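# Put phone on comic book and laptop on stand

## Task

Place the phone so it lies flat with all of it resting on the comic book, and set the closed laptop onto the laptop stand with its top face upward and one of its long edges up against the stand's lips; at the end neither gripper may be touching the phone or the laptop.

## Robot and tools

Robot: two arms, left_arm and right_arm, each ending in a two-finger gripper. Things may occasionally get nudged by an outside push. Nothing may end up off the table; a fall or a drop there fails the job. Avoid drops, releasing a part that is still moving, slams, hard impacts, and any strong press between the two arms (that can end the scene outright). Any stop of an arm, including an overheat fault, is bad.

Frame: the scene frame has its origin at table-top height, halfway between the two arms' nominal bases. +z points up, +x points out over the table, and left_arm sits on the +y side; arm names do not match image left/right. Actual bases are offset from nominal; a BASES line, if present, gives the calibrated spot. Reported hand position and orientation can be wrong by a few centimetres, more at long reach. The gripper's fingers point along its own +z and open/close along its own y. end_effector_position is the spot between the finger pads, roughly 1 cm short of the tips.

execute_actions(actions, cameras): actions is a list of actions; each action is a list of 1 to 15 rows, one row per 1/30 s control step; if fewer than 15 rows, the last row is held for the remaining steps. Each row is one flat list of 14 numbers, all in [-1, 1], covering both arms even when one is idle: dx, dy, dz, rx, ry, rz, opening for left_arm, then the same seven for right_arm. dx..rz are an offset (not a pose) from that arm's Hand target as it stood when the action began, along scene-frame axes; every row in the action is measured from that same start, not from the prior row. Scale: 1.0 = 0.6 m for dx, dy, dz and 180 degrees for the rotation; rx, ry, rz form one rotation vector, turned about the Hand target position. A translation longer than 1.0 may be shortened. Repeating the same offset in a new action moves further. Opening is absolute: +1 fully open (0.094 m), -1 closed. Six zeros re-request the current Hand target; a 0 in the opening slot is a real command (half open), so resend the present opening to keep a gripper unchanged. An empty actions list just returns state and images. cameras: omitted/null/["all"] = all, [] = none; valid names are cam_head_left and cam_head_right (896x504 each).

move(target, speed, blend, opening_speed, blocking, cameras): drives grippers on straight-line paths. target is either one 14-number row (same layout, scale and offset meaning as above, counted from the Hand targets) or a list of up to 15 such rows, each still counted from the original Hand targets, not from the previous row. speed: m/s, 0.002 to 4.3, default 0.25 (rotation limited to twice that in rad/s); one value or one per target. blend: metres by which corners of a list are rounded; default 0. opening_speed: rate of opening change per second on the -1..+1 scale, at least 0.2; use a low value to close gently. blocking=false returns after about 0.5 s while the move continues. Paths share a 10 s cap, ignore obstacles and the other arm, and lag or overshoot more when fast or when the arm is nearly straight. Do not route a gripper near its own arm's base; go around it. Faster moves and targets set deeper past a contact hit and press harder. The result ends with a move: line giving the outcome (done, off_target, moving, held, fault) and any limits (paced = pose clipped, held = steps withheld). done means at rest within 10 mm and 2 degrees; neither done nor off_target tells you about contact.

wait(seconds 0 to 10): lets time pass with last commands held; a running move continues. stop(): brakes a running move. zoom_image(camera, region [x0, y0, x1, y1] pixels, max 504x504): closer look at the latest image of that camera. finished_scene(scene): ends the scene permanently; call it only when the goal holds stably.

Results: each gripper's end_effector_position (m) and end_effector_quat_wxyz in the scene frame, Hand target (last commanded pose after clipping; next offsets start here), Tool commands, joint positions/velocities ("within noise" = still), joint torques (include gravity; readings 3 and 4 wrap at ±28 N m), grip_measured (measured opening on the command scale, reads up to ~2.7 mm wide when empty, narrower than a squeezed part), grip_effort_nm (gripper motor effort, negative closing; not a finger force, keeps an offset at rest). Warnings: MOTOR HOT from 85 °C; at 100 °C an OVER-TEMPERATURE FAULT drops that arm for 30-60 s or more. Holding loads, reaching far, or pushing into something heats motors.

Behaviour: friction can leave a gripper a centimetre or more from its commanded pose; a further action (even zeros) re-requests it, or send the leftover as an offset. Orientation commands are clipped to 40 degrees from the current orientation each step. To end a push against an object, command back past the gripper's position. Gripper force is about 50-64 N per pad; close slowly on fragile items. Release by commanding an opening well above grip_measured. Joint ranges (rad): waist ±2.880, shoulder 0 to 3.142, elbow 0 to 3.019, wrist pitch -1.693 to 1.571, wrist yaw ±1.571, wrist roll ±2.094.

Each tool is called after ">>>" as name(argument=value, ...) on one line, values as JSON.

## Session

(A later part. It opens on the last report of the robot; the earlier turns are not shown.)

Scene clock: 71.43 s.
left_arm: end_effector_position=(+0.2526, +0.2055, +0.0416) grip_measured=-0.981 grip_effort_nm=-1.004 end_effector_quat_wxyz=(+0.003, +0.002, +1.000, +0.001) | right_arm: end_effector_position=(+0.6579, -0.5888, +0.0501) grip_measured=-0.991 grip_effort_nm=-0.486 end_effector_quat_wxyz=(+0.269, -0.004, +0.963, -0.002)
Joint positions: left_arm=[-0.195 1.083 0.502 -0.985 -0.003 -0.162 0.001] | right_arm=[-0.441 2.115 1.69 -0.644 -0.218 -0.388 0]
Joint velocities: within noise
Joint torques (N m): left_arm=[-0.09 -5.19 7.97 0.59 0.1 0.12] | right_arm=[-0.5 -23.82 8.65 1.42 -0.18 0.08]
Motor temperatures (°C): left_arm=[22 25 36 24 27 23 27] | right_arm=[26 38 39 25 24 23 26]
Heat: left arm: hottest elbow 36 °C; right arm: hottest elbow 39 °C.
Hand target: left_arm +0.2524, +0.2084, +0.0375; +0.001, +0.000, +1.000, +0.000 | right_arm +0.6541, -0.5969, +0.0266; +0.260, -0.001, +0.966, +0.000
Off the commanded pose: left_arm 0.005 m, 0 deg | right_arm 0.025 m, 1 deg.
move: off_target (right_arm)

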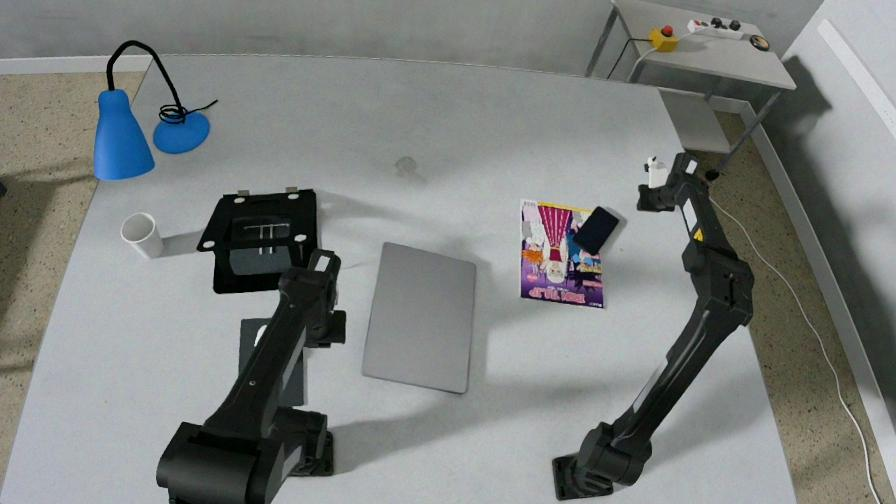

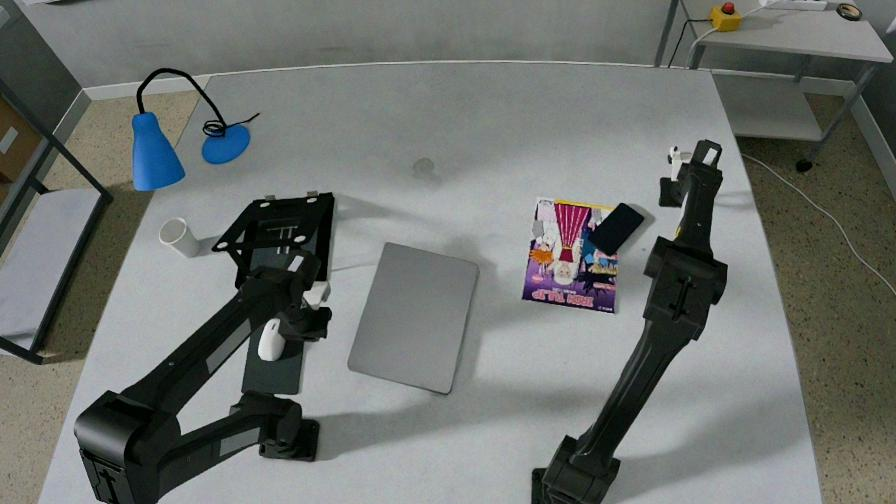

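>>> move(target=[[0,0,-0.045,0,0,0,-1,-0.05,0.0,-0.055,0,0,0,-1],[0.03,-0.38,-0.045,0,0,0,-1,-0.08,0.09,-0.055,0,0,0,-1]], speed=[0.1,0.15])

>>> zoom_image(camera="cam_head_left", region=[510, 170, 690, 320])

>>> zoom_image(camera="cam_head_right", region=[520, 170, 700, 320])

Scene clock: 78.77 s.
left_arm: end_effector_position=(+0.2540, +0.0122, +0.0098) grip_measured=-0.981 grip_effort_nm=-0.984 end_effector_quat_wxyz=(-0.012, -0.010, +1.000, +0.020) | right_arm: end_effector_position=(+0.6157, -0.5624, +0.0196) grip_measured=-0.991 grip_effort_nm=-0.486 end_effector_quat_wxyz=(+0.281, +0.002, +0.960, -0.014)
Joint positions: left_arm=[-0.834 1.47 0.725 -0.872 -0.009 -0.825 0.001] | right_arm=[-0.428 2.027 1.437 -0.441 -0.197 -0.362 0]
Joint velocities: within noise
Joint torques (N m): left_arm=[-3.72 -7.71 13.07 1.22 0.21 -0.01] | right_arm=[1.79 -22.77 5.76 1.02 -0.11 0.19]
Motor temperatures (°C): left_arm=[22 25 36 24 27 23 27] | right_arm=[26 39 39 25 24 23 26]
Heat: left arm: hottest elbow 36 °C; right arm: hottest shoulder 39 °C.
Hand target: left_arm +0.2704, -0.0196, +0.0105; +0.001, +0.000, +1.000, +0.000 | right_arm +0.6061, -0.5431, -0.0064; +0.260, +0.000, +0.966, +0.000
Off the commanded pose: left_arm 0.036 m, 3 deg | right_arm 0.034 m, 3 deg.
move: off_target (left_arm, right_arm)

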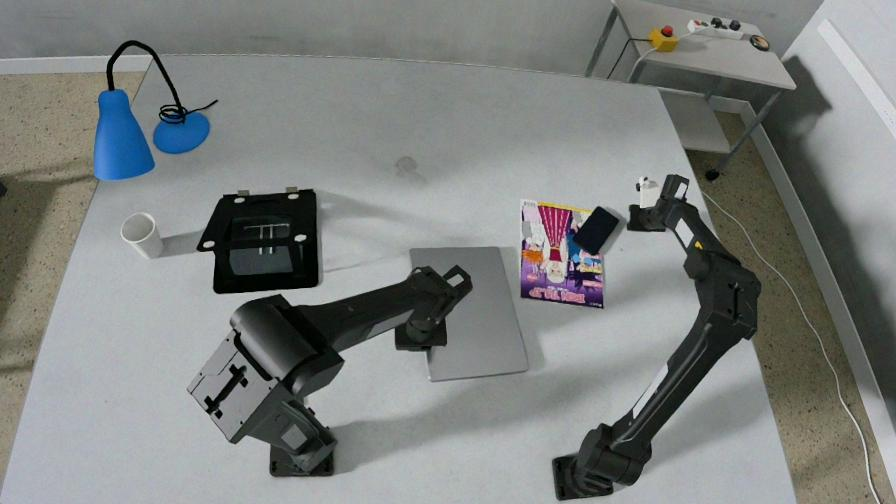

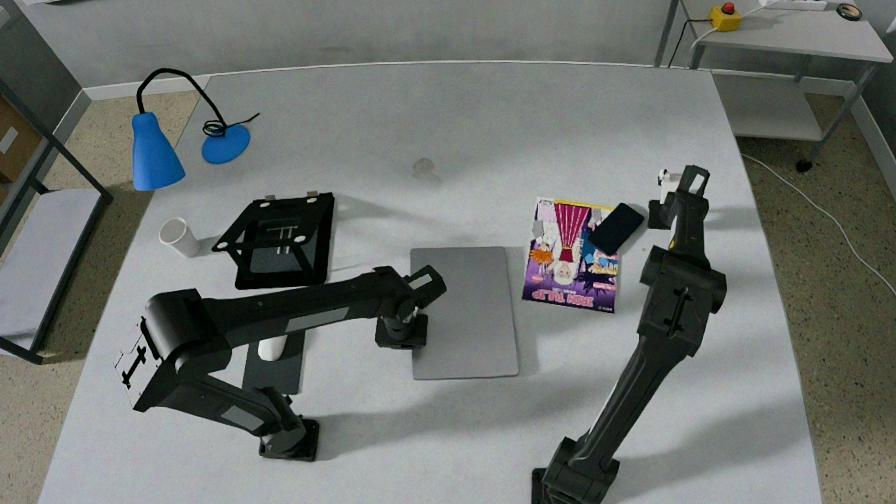

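Scaled by 2.800.

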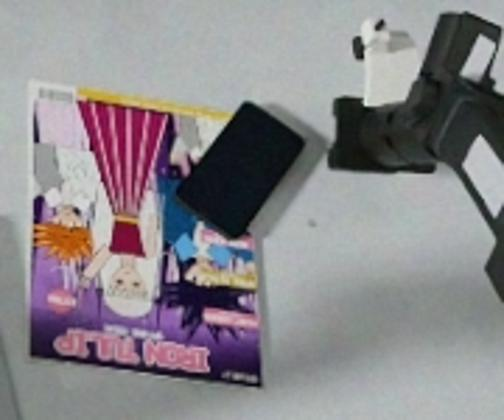

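Scaled by 2.800.

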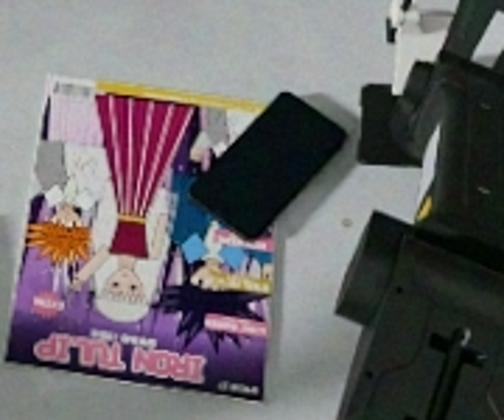

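>>> move(target=[[-0.02,0.03,0.0,0,0,0,-1,-0.01,0.1,0.0,0,0,0,-1],[-0.02,0.03,0.1,0,0,0,-1,-0.05,0.17,0.0,0,0,0,-1]], speed=[0.12,0.1])

>>> zoom_image(camera="cam_head_left", region=[510, 170, 690, 320])

>>> zoom_image(camera="cam_head_right", region=[520, 170, 700, 320])

Scene clock: 83.47 s.
left_arm: end_effector_position=(+0.2446, +0.0203, +0.0483) grip_measured=-0.981 grip_effort_nm=-0.979 end_effector_quat_wxyz=(-0.020, -0.010, +0.999, +0.023) | right_arm: end_effector_position=(+0.5894, -0.4597, +0.0178) grip_measured=-0.991 grip_effort_nm=-0.481 end_effector_quat_wxyz=(+0.282, +0.004, +0.959, -0.012)
Joint positions: left_arm=[-0.834 1.369 0.751 -1.014 -0.003 -0.826 0.001] | right_arm=[-0.275 1.903 1.219 -0.325 -0.12 -0.226 0]
Joint velocities: within noise
Joint torques (N m): left_arm=[-2.61 -10.93 13.31 -0.03 0.04 0.07] | right_arm=[1.9 -20.19 5.22 0.99 -0.19 0.25]
Motor temperatures (°C): left_arm=[22 25 36 24 27 23 28] | right_arm=[26 39 39 25 24 23 26]
Heat: left arm: hottest elbow 36 °C; right arm: hottest shoulder 39 °C.
Hand target: left_arm +0.2584, -0.0017, +0.0706; +0.001, +0.000, +1.000, +0.000 | right_arm +0.5759, -0.4408, -0.0065; +0.259, -0.001, +0.966, +0.000
Off the commanded pose: left_arm 0.034 m, 4 deg | right_arm 0.033 m, 3 deg.
move: off_target (left_arm, right_arm)

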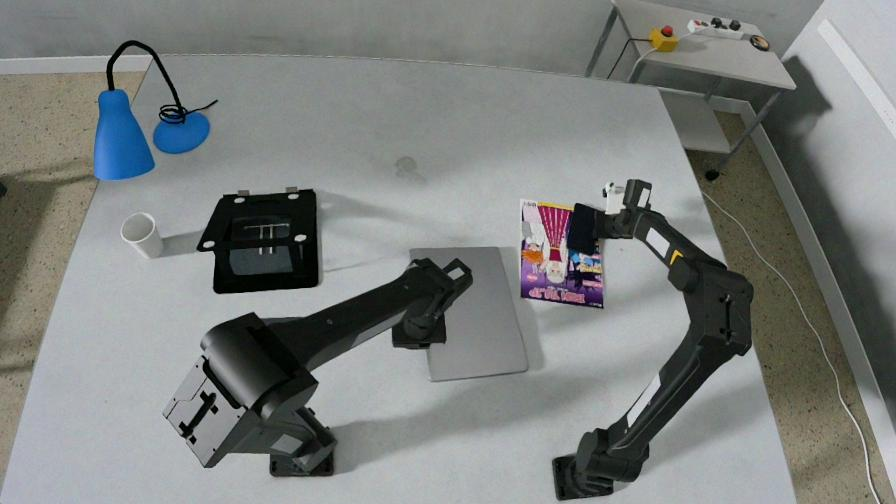

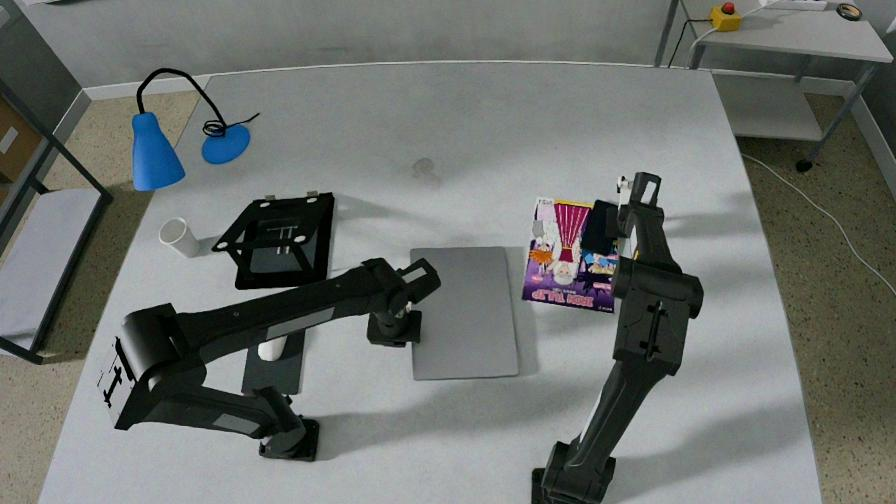

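Scaled by 2.800.

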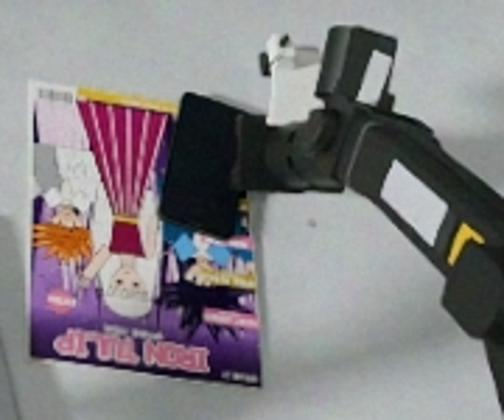

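Scaled by 2.800.

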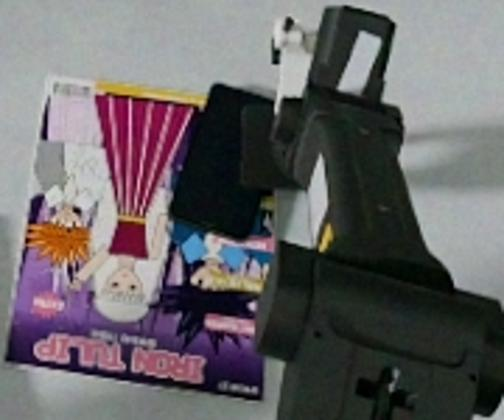

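>>> move(target=[[0,0.0,0.05,0,0,0,-1,-0.01,0.055,0.0,0,0,0,-1],[0,0,0.05,0,0,0,-1,0.0,-0.04,0.05,0,0,0,-1],[0,0.0,0.05,0,0,0,-1,0.24,0.07,0.08,0,0,0,-1]], speed=[0.1,0.15,0.25])

>>> zoom_image(camera="cam_head_left", region=[510, 170, 690, 320])

>>> zoom_image(camera="cam_head_right", region=[520, 170, 700, 320])

Scene clock: 89.90 s.
left_arm: end_effector_position=(+0.2453, +0.0196, +0.0773) grip_measured=-0.981 grip_effort_nm=-0.984 end_effector_quat_wxyz=(-0.020, -0.010, +0.999, +0.024) | right_arm: end_effector_position=(+0.7029, -0.3960, +0.0445) grip_measured=-0.991 grip_effort_nm=-0.481 end_effector_quat_wxyz=(+0.257, -0.005, +0.966, +0.001)
Joint positions: left_arm=[-0.834 1.322 0.796 -1.107 -0.003 -0.826 0.001] | right_arm=[-0.139 2.099 1.652 -0.609 -0.07 -0.124 0]
Joint velocities: within noise
Joint torques (N m): left_arm=[-2.55 -10.99 14.06 -0.28 0.05 0.06] | right_arm=[0.32 -22.42 12.89 0.43 0.05 0.21]
Motor temperatures (°C): left_arm=[22 25 37 24 27 23 28] | right_arm=[26 40 39 25 24 23 26]
Heat: left arm: hottest elbow 37 °C; right arm: hottest shoulder 40 °C.
Hand target: left_arm +0.2584, -0.0016, +0.1004; +0.001, +0.000, +1.000, +0.000 | right_arm +0.7200, -0.3989, +0.0416; +0.260, +0.000, +0.966, +0.000
Off the commanded pose: left_arm 0.034 m, 4 deg | right_arm 0.018 m, 1 deg.
move: off_target (left_arm, right_arm)

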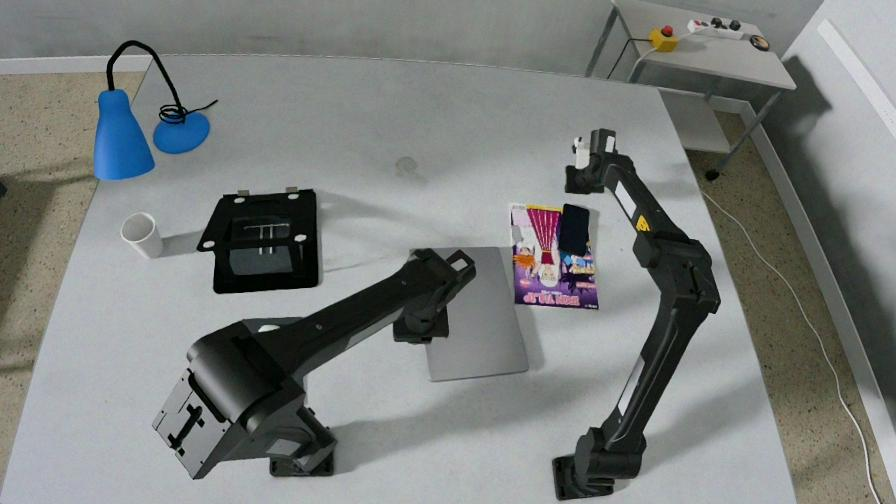

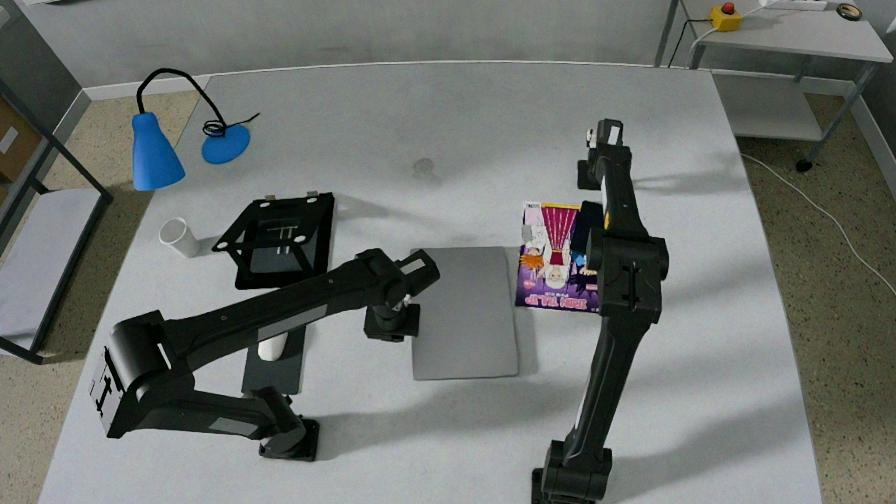

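Scaled by 2.800.

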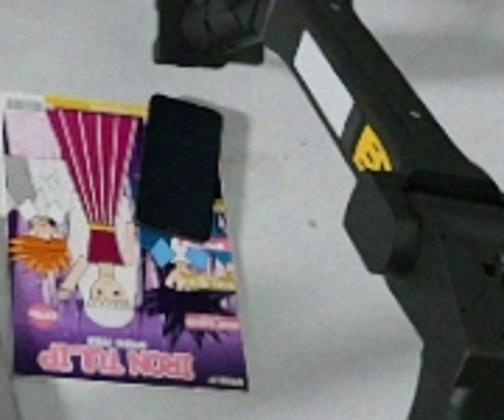

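Scaled by 2.800.

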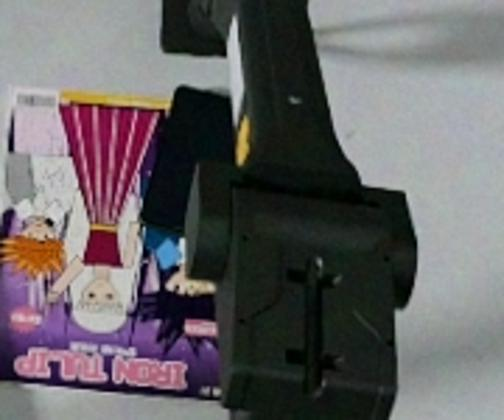

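>>> move(target=[[0,0.0,0.0,0,0,0,-1,0.0,-0.05,-0.055,0,0,0,-1],[0,0,0.0,0,0,0,-1,-0.13,-0.055,-0.065,0,0,0,-1]], speed=[0.12,0.1])

>>> zoom_image(camera="cam_head_left", region=[510, 170, 690, 320])

>>> zoom_image(camera="cam_head_right", region=[520, 170, 700, 320])

Scene clock: 98.57 s.
left_arm: end_effector_position=(+0.2453, +0.0196, +0.0773) grip_measured=-0.981 grip_effort_nm=-0.984 end_effector_quat_wxyz=(-0.020, -0.010, +0.999, +0.024) | right_arm: end_effector_position=(+0.6562, -0.4250, +0.0200) grip_measured=-0.991 grip_effort_nm=-0.481 end_effector_quat_wxyz=(+0.275, -0.004, +0.961, +0.000)
Joint positions: left_arm=[-0.834 1.322 0.796 -1.107 -0.003 -0.826 0.001] | right_arm=[-0.197 2.025 1.436 -0.433 -0.104 -0.171 0]
Joint velocities: within noise
Joint torques (N m): left_arm=[-2.84 -10.46 13.97 -0.01 0.06 0.05] | right_arm=[-0.5 -23.71 6 0.95 -0.04 0.08]
Motor temperatures (°C): left_arm=[22 26 39 24 27 23 28] | right_arm=[26 40 42 25 24 23 26]
Heat: left arm: hottest elbow 39 °C; right arm: hottest elbow 42 °C.
Hand target: left_arm +0.2584, -0.0016, +0.1004; +0.001, +0.000, +1.000, +0.000 | right_arm +0.6419, -0.4319, +0.0026; +0.259, -0.001, +0.966, +0.000
Off the commanded pose: left_arm 0.034 m, 4 deg | right_arm 0.023 m, 2 deg.
move: off_target (left_arm, right_arm)

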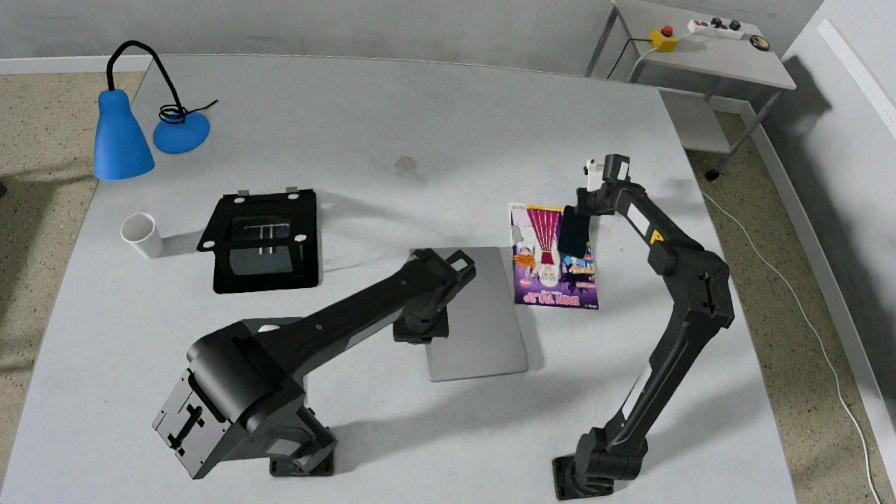

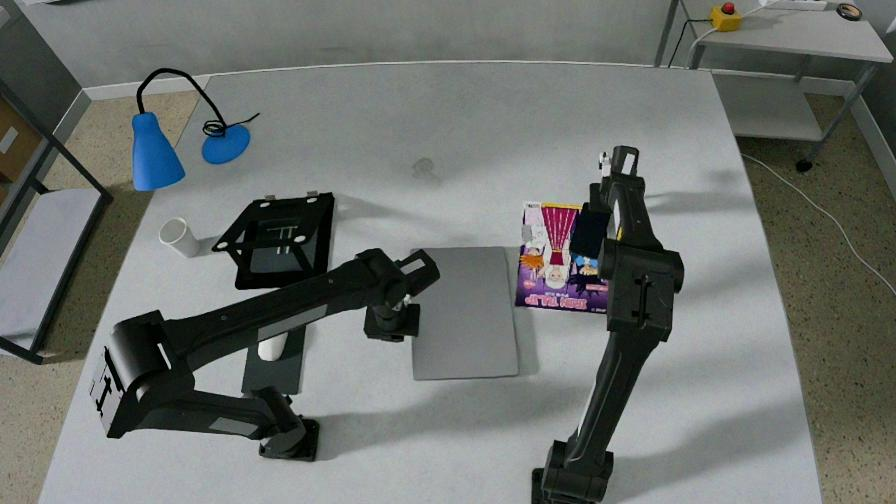

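Scaled by 2.800.

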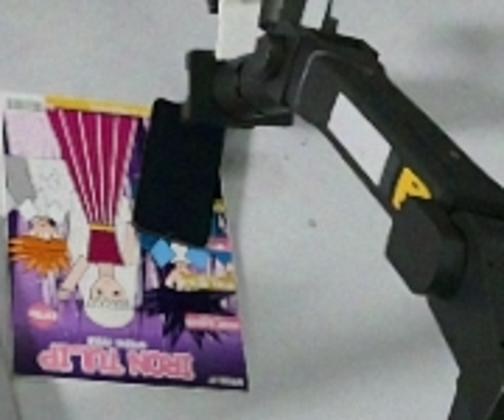

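Scaled by 2.800.

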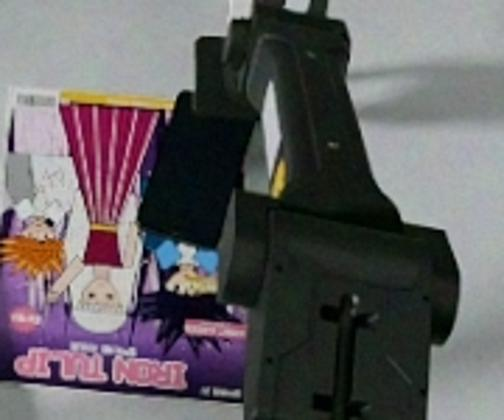

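>>> move(target=[[0,0.0,0.0,0,0,0,-1,-0.09,0.04,0.0,0,0,0,-1]], speed=[0.08])

>>> zoom_image(camera="cam_head_left", region=[510, 170, 690, 320])

>>> zoom_image(camera="cam_head_right", region=[520, 170, 700, 320])

Scene clock: 103.73 s.
left_arm: end_effector_position=(+0.2453, +0.0196, +0.0773) grip_measured=-0.981 grip_effort_nm=-0.979 end_effector_quat_wxyz=(-0.020, -0.010, +0.999, +0.024) | right_arm: end_effector_position=(+0.6026, -0.4163, +0.0223) grip_measured=-0.991 grip_effort_nm=-0.481 end_effector_quat_wxyz=(+0.280, -0.001, +0.960, -0.005)
Joint positions: left_arm=[-0.834 1.322 0.796 -1.107 -0.003 -0.826 0.001] | right_arm=[-0.197 1.904 1.238 -0.345 -0.094 -0.168 0]
Joint velocities: within noise
Joint torques (N m): left_arm=[-2.2 -10.7 14.17 -0.18 0 0.1] | right_arm=[1.03 -20.89 5.39 1.16 0.04 0.25]
Motor temperatures (°C): left_arm=[22 26 40 24 27 23 28] | right_arm=[26 40 41 25 24 23 26]
Heat: left arm: hottest elbow 40 °C; right arm: hottest elbow 41 °C.
Hand target: left_arm +0.2584, -0.0016, +0.1004; +0.001, +0.000, +1.000, +0.000 | right_arm +0.5881, -0.4079, +0.0027; +0.260, +0.000, +0.966, +0.000
Off the commanded pose: left_arm 0.034 m, 4 deg | right_arm 0.026 m, 2 deg.
move: off_target (left_arm, right_arm)

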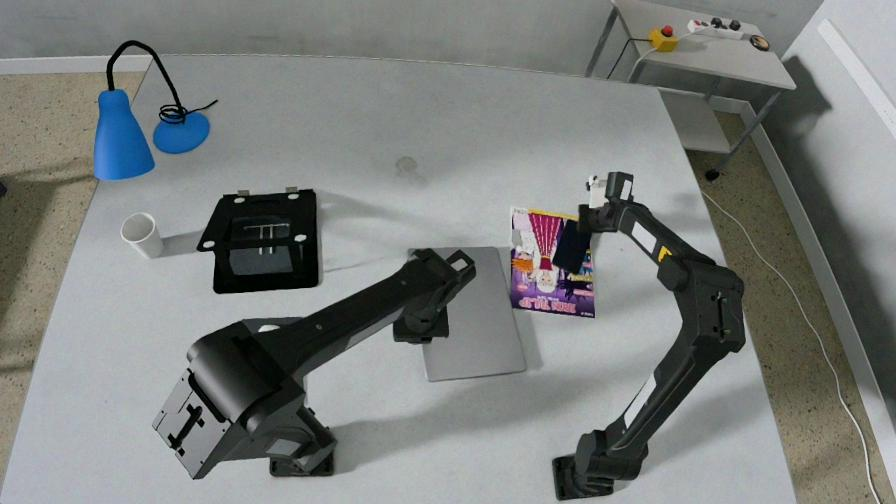

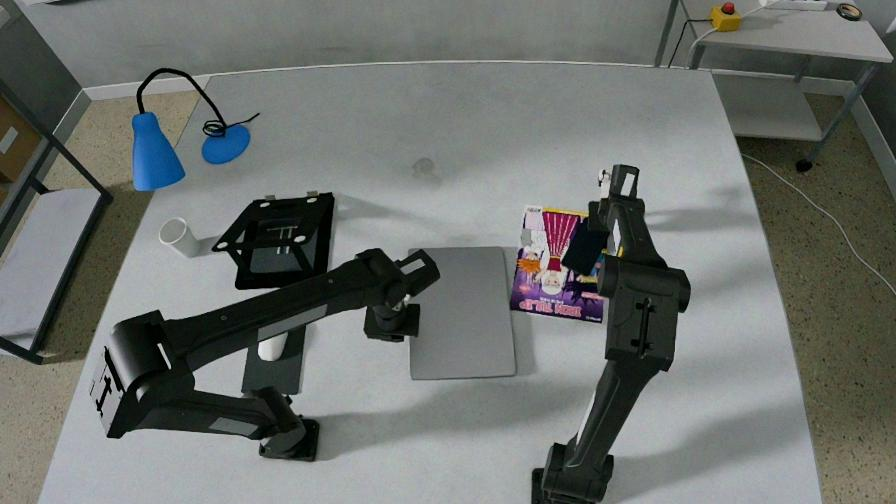

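Scaled by 2.800.

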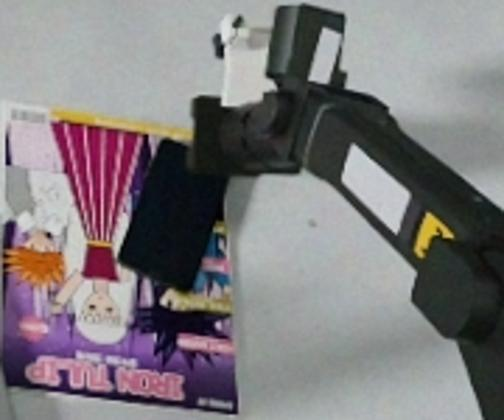

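Scaled by 2.800.

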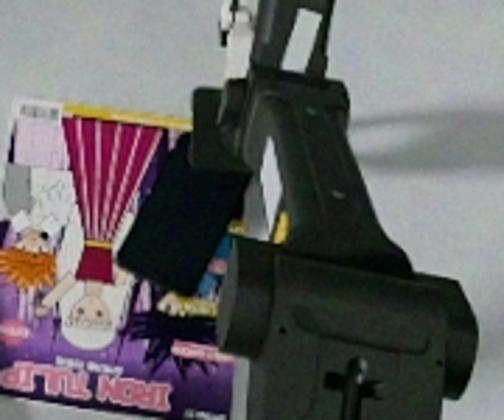

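>>> move(target=[[-0.1,0.3,0.12,0,0,0,-1,0.0,0.0,0.2,0,0,0,-1],[-0.1,0.42,0.12,0,0,0,-1,-0.12,0.335,0.2,0,0.167,0,-1]], speed=[0.25,0.4])

>>> zoom_image(camera="cam_head_left", region=[390, 180, 640, 400])

>>> zoom_image(camera="cam_head_right", region=[390, 180, 640, 400])

Scene clock: 114.03 s.
left_arm: end_effector_position=(+0.2022, +0.2485, +0.1741) grip_measured=-0.981 grip_effort_nm=-0.979 end_effector_quat_wxyz=(+0.005, +0.002, +1.000, +0.002) | right_arm: end_effector_position=(+0.4979, -0.2098, +0.1169) grip_measured=-0.991 grip_effort_nm=-0.481 end_effector_quat_wxyz=(-0.008, -0.005, +1.000, -0.002)
Joint positions: left_arm=[0.005 0.738 0.697 -1.519 -0.003 0.037 0.001] | right_arm=[0.183 1.81 1.491 -1.268 0.001 0.178 0]
Joint velocities: within noise
Joint torques (N m): left_arm=[-1.26 -3.08 9.61 0.02 0.08 0.06] | right_arm=[0.26 -18.61 12.26 -0.25 -0.02 0.22]
Motor temperatures (°C): left_arm=[22 26 40 24 27 23 28] | right_arm=[26 41 41 25 24 23 26]
Heat: left arm: hottest elbow 40 °C; right arm: hottest shoulder 41 °C.
Hand target: left_arm +0.1984, +0.2504, +0.1724; +0.001, +0.000, +1.000, +0.000 | right_arm +0.5160, -0.2070, +0.1227; +0.000, +0.000, +1.000, +0.000
Off the commanded pose: left_arm 0.005 m, 1 deg | right_arm 0.019 m, 1 deg.
move: off_target (right_arm)

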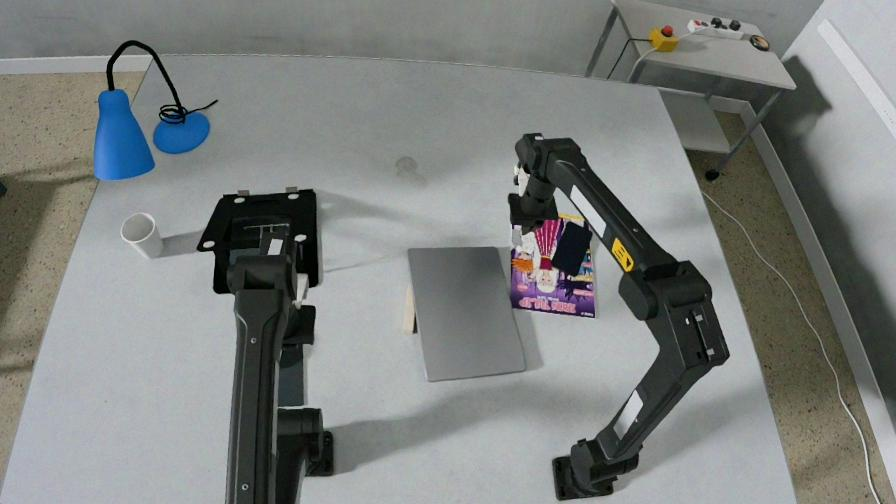

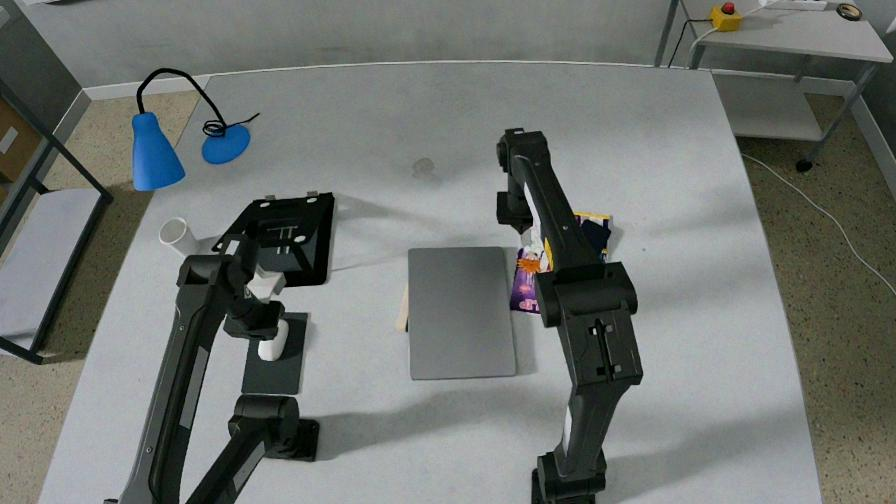

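Scaled by 2.016.

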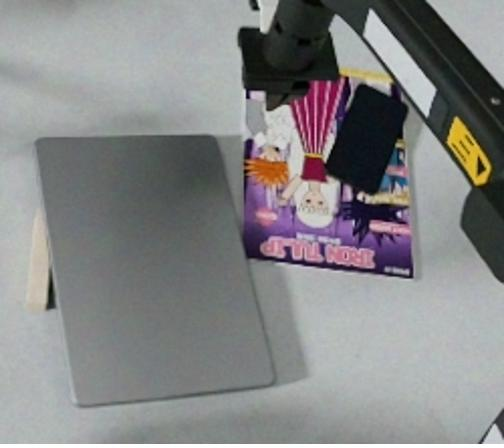

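Scaled by 2.016.

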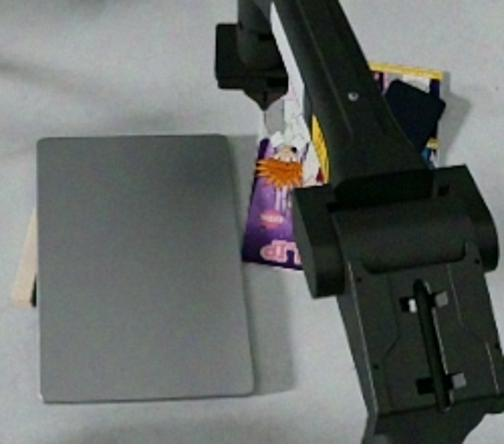

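>>> zoom_image(camera="cam_head_left", region=[395, 270, 445, 345])

>>> zoom_image(camera="cam_head_right", region=[385, 270, 435, 345])

>>> zoom_image(camera="cam_head_left", region=[500, 190, 620, 330])

Scaled by 6.720.

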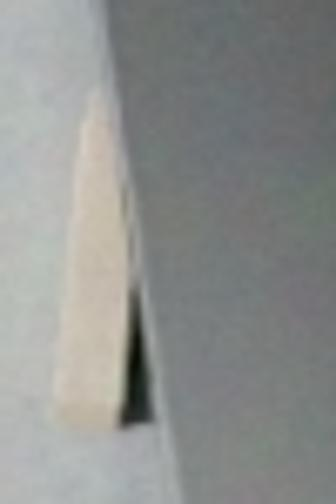

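Scaled by 6.720.

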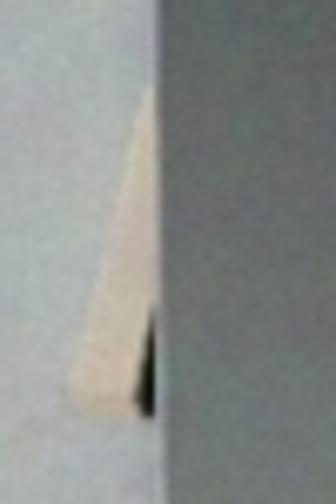

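Scaled by 3.600.

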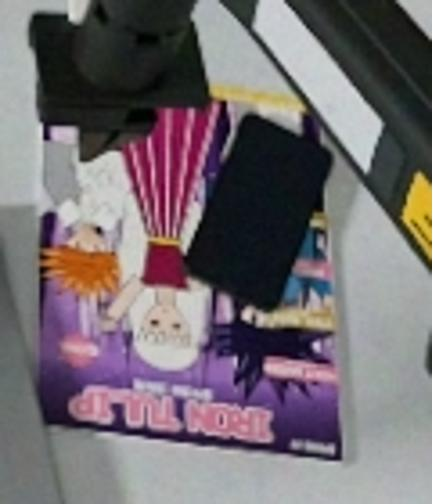

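>>> move(target=[[0,0,0,0,0,0,-1,0.14,-0.5,0.02,0,0,0,-1],[0,0,0,0,0,0,-1,0.14,-0.5,-0.17,0,0,0,-1],[0,0,0,0,0,0,-1,0.14,-0.33,-0.175,0,0,0,-1]], speed=[0.35,0.2,0.1])

>>> zoom_image(camera="cam_head_left", region=[500, 190, 620, 330])

>>> zoom_image(camera="cam_head_right", region=[500, 190, 640, 330])

Scene clock: 136.63 s.
left_arm: end_effector_position=(+0.2022, +0.2485, +0.1741) grip_measured=-0.981 grip_effort_nm=-0.979 end_effector_quat_wxyz=(+0.005, +0.002, +1.000, +0.002) | right_arm: end_effector_position=(+0.6030, -0.4137, +0.0207) grip_measured=-0.991 grip_effort_nm=-0.481 end_effector_quat_wxyz=(+0.001, +0.002, +1.000, -0.001)
Joint positions: left_arm=[0.005 0.738 0.697 -1.519 -0.003 0.038 0.001] | right_arm=[-0.168 2.15 1.765 -1.183 0.002 -0.159 0]
Joint velocities: within noise
Joint torques (N m): left_arm=[-0.91 -2.96 9.51 0.27 0.11 0.11] | right_arm=[1.26 -26.64 6.63 0.53 -0.07 0.22]
Motor temperatures (°C): left_arm=[22 25 38 24 27 23 28] | right_arm=[26 41 45 25 24 23 26]
Heat: left arm: hottest elbow 38 °C; right arm: hottest elbow 45 °C.
Hand target: left_arm +0.1984, +0.2504, +0.1724; +0.001, +0.000, +1.000, +0.000 | right_arm +0.6000, -0.4051, +0.0176; +0.000, +0.000, +1.000, +0.000
Off the commanded pose: left_arm 0.005 m, 1 deg | right_arm 0.010 m, 0 deg.
move: done

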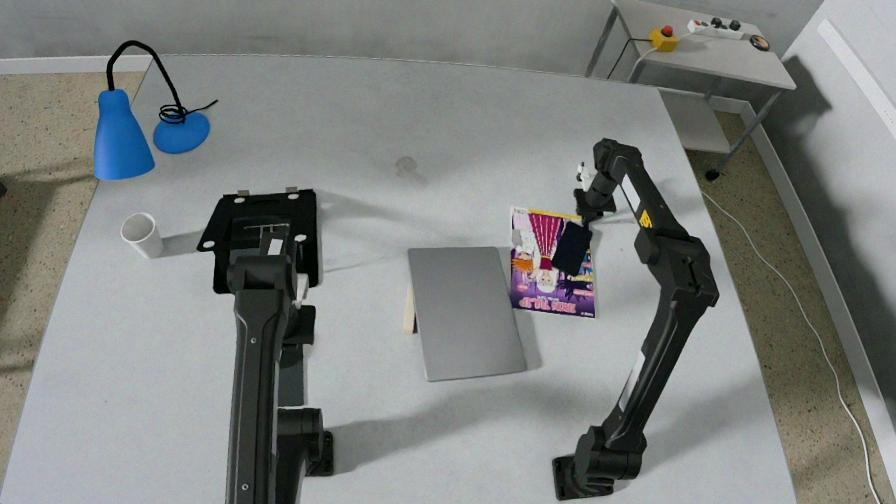

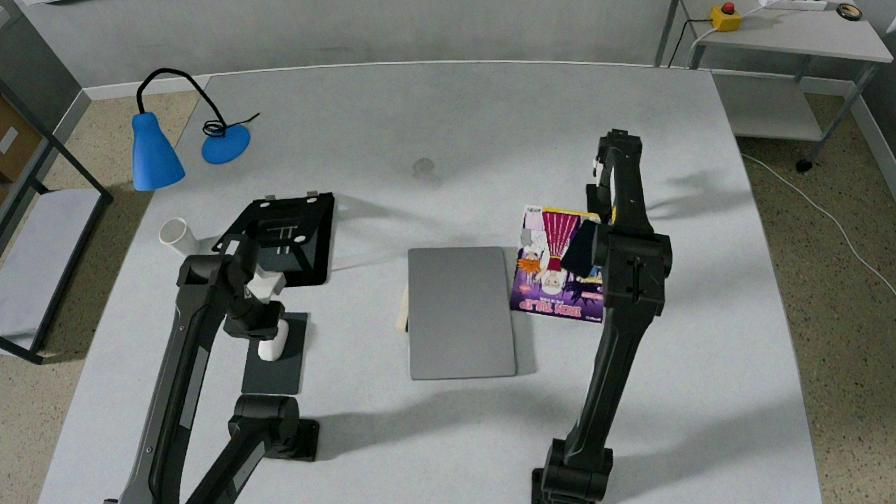

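Scaled by 3.600.

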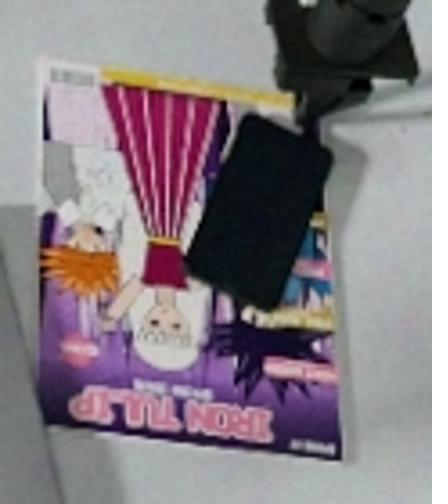

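Scaled by 3.600.

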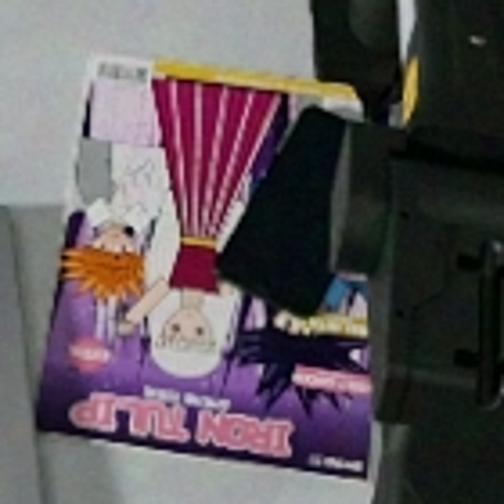

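>>> move(target=[[0,0,0,0,0,0,-1,0.03,-0.09,0.0,0,0,0,-1],[0,0,0,0,0,0,-1,-0.05,-0.1,0.0,0,0,0,-1],[0,0,0,0,0,0,-1,-0.06,0.04,-0.005,0,0,0,-1]], speed=[0.15,0.15,0.1])

>>> zoom_image(camera="cam_head_left", region=[500, 190, 620, 330])

>>> zoom_image(camera="cam_head_right", region=[500, 190, 640, 330])

Scene clock: 142.27 s.
left_arm: end_effector_position=(+0.2022, +0.2485, +0.1741) grip_measured=-0.981 grip_effort_nm=-0.979 end_effector_quat_wxyz=(+0.005, +0.002, +1.000, +0.002) | right_arm: end_effector_position=(+0.5695, -0.3938, +0.0157) grip_measured=-0.991 grip_effort_nm=-0.481 end_effector_quat_wxyz=(+0.004, +0.004, +1.000, -0.003)
Joint positions: left_arm=[0.005 0.738 0.697 -1.519 -0.003 0.038 0.001] | right_arm=[-0.143 2.063 1.6 -1.1 0.005 -0.13 0]
Joint velocities: within noise
Joint torques (N m): left_arm=[0.21 -3.02 9.65 0.13 0.1 0.12] | right_arm=[1.61 -25.17 6.24 0.27 -0.16 0.22]
Motor temperatures (°C): left_arm=[22 25 38 24 27 23 28] | right_arm=[26 41 44 25 24 23 26]
Heat: left arm: hottest elbow 38 °C; right arm: hottest elbow 44 °C.
Hand target: left_arm +0.1984, +0.2504, +0.1724; +0.001, +0.000, +1.000, +0.000 | right_arm +0.5640, -0.3810, +0.0146; +0.000, +0.000, +1.000, +0.000
Off the commanded pose: left_arm 0.005 m, 1 deg | right_arm 0.014 m, 1 deg.
move: off_target (right_arm)

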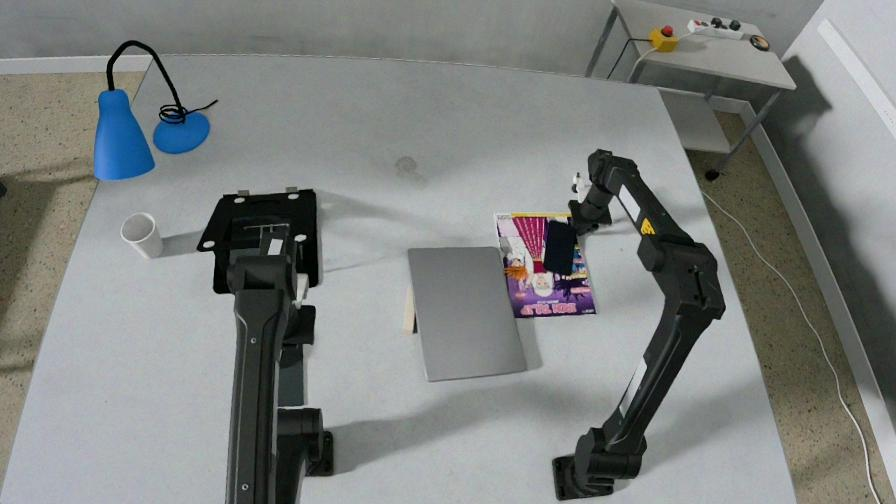

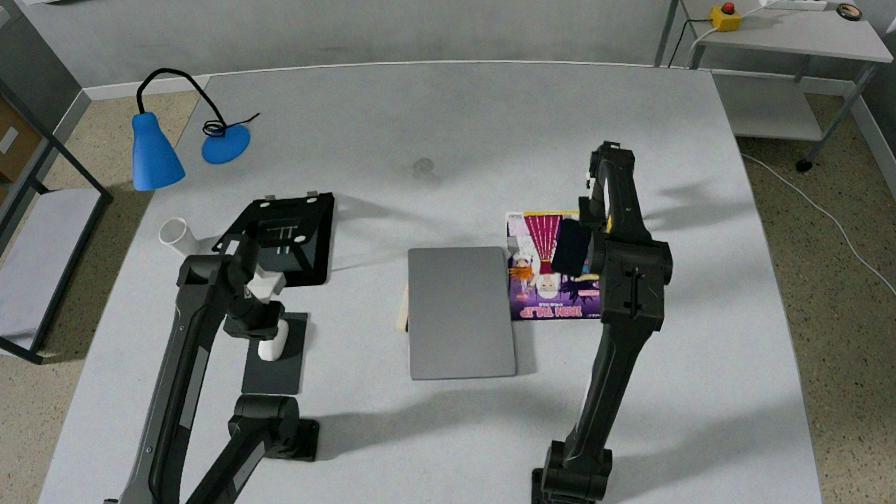

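Scaled by 3.600.

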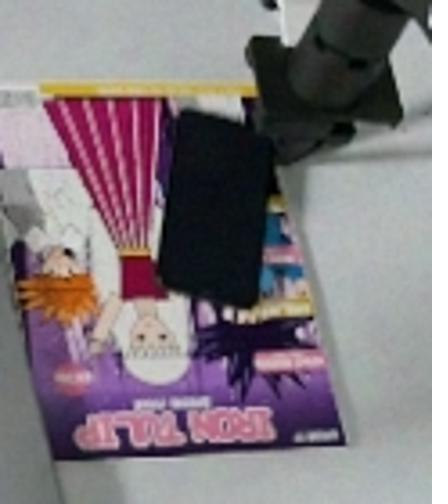

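Scaled by 3.600.

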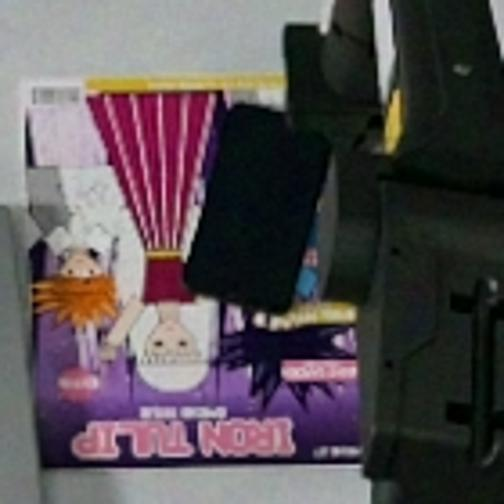

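>>> move(target=[[0,0,0,0,0,0,-1,0.0,-0.06,0.02,0,0,0,-1],[0,0,0,0,0,0,-1,-0.04,-0.06,0.02,0,0,0,-1],[0,0,0,0,0,0,-1,-0.04,0.065,0.017,0,0,0,-1]], speed=[0.15,0.15,0.08])

>>> zoom_image(camera="cam_head_left", region=[490, 190, 610, 330])

>>> zoom_image(camera="cam_head_right", region=[490, 190, 630, 330])

Scene clock: 146.97 s.
left_arm: end_effector_position=(+0.2022, +0.2485, +0.1741) grip_measured=-0.981 grip_effort_nm=-0.984 end_effector_quat_wxyz=(+0.005, +0.002, +1.000, +0.002) | right_arm: end_effector_position=(+0.5419, -0.3488, +0.0212) grip_measured=-0.991 grip_effort_nm=-0.481 end_effector_quat_wxyz=(-0.005, +0.001, +1.000, +0.000)
Joint positions: left_arm=[0.005 0.738 0.697 -1.519 -0.003 0.038 0.001] | right_arm=[-0.073 1.992 1.497 -1.087 0.001 -0.066 0]
Joint velocities: within noise
Joint torques (N m): left_arm=[-0.15 -2.32 9.69 -0.02 0.08 0.1] | right_arm=[1.2 -24.35 6.52 0.49 -0.04 0.27]
Motor temperatures (°C): left_arm=[22 25 38 24 26 23 28] | right_arm=[26 42 43 25 24 23 26]
Heat: left arm: hottest elbow 38 °C; right arm: hottest elbow 43 °C.
Hand target: left_arm +0.1984, +0.2505, +0.1724; +0.001, +0.000, +1.000, +0.000 | right_arm +0.5400, -0.3419, +0.0247; +0.000, +0.000, +1.000, +0.000
Off the commanded pose: left_arm 0.005 m, 1 deg | right_arm 0.008 m, 1 deg.
move: done

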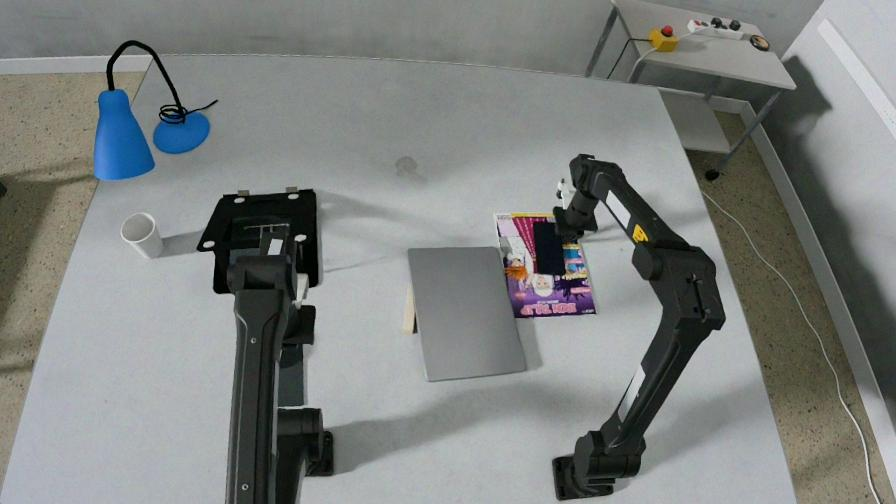

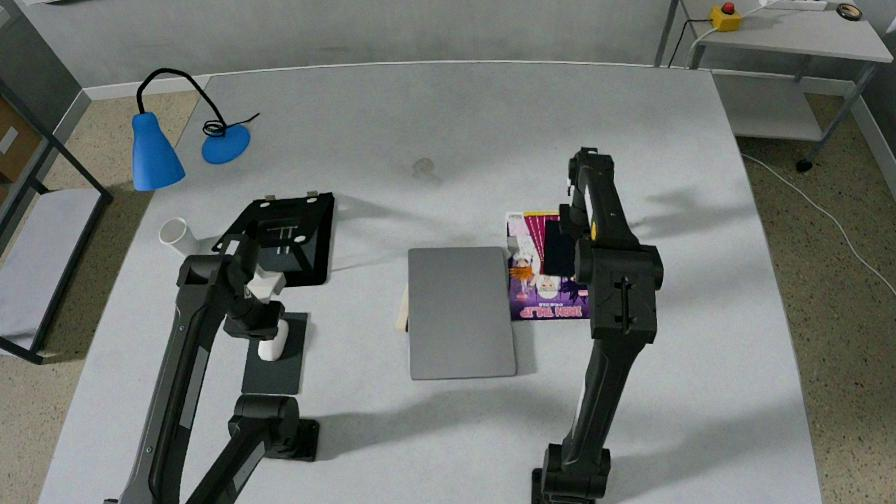

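Scaled by 3.600.

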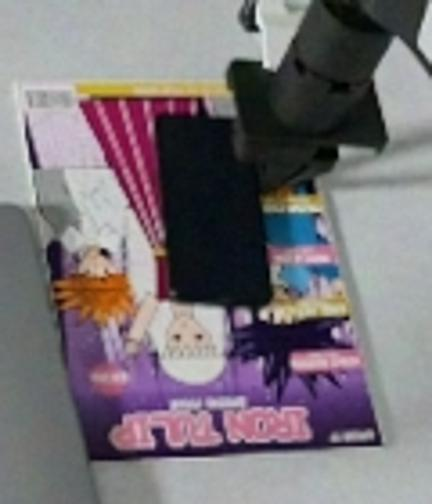

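Scaled by 3.600.

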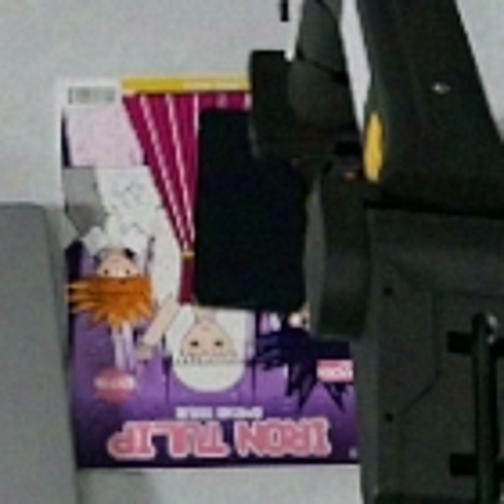

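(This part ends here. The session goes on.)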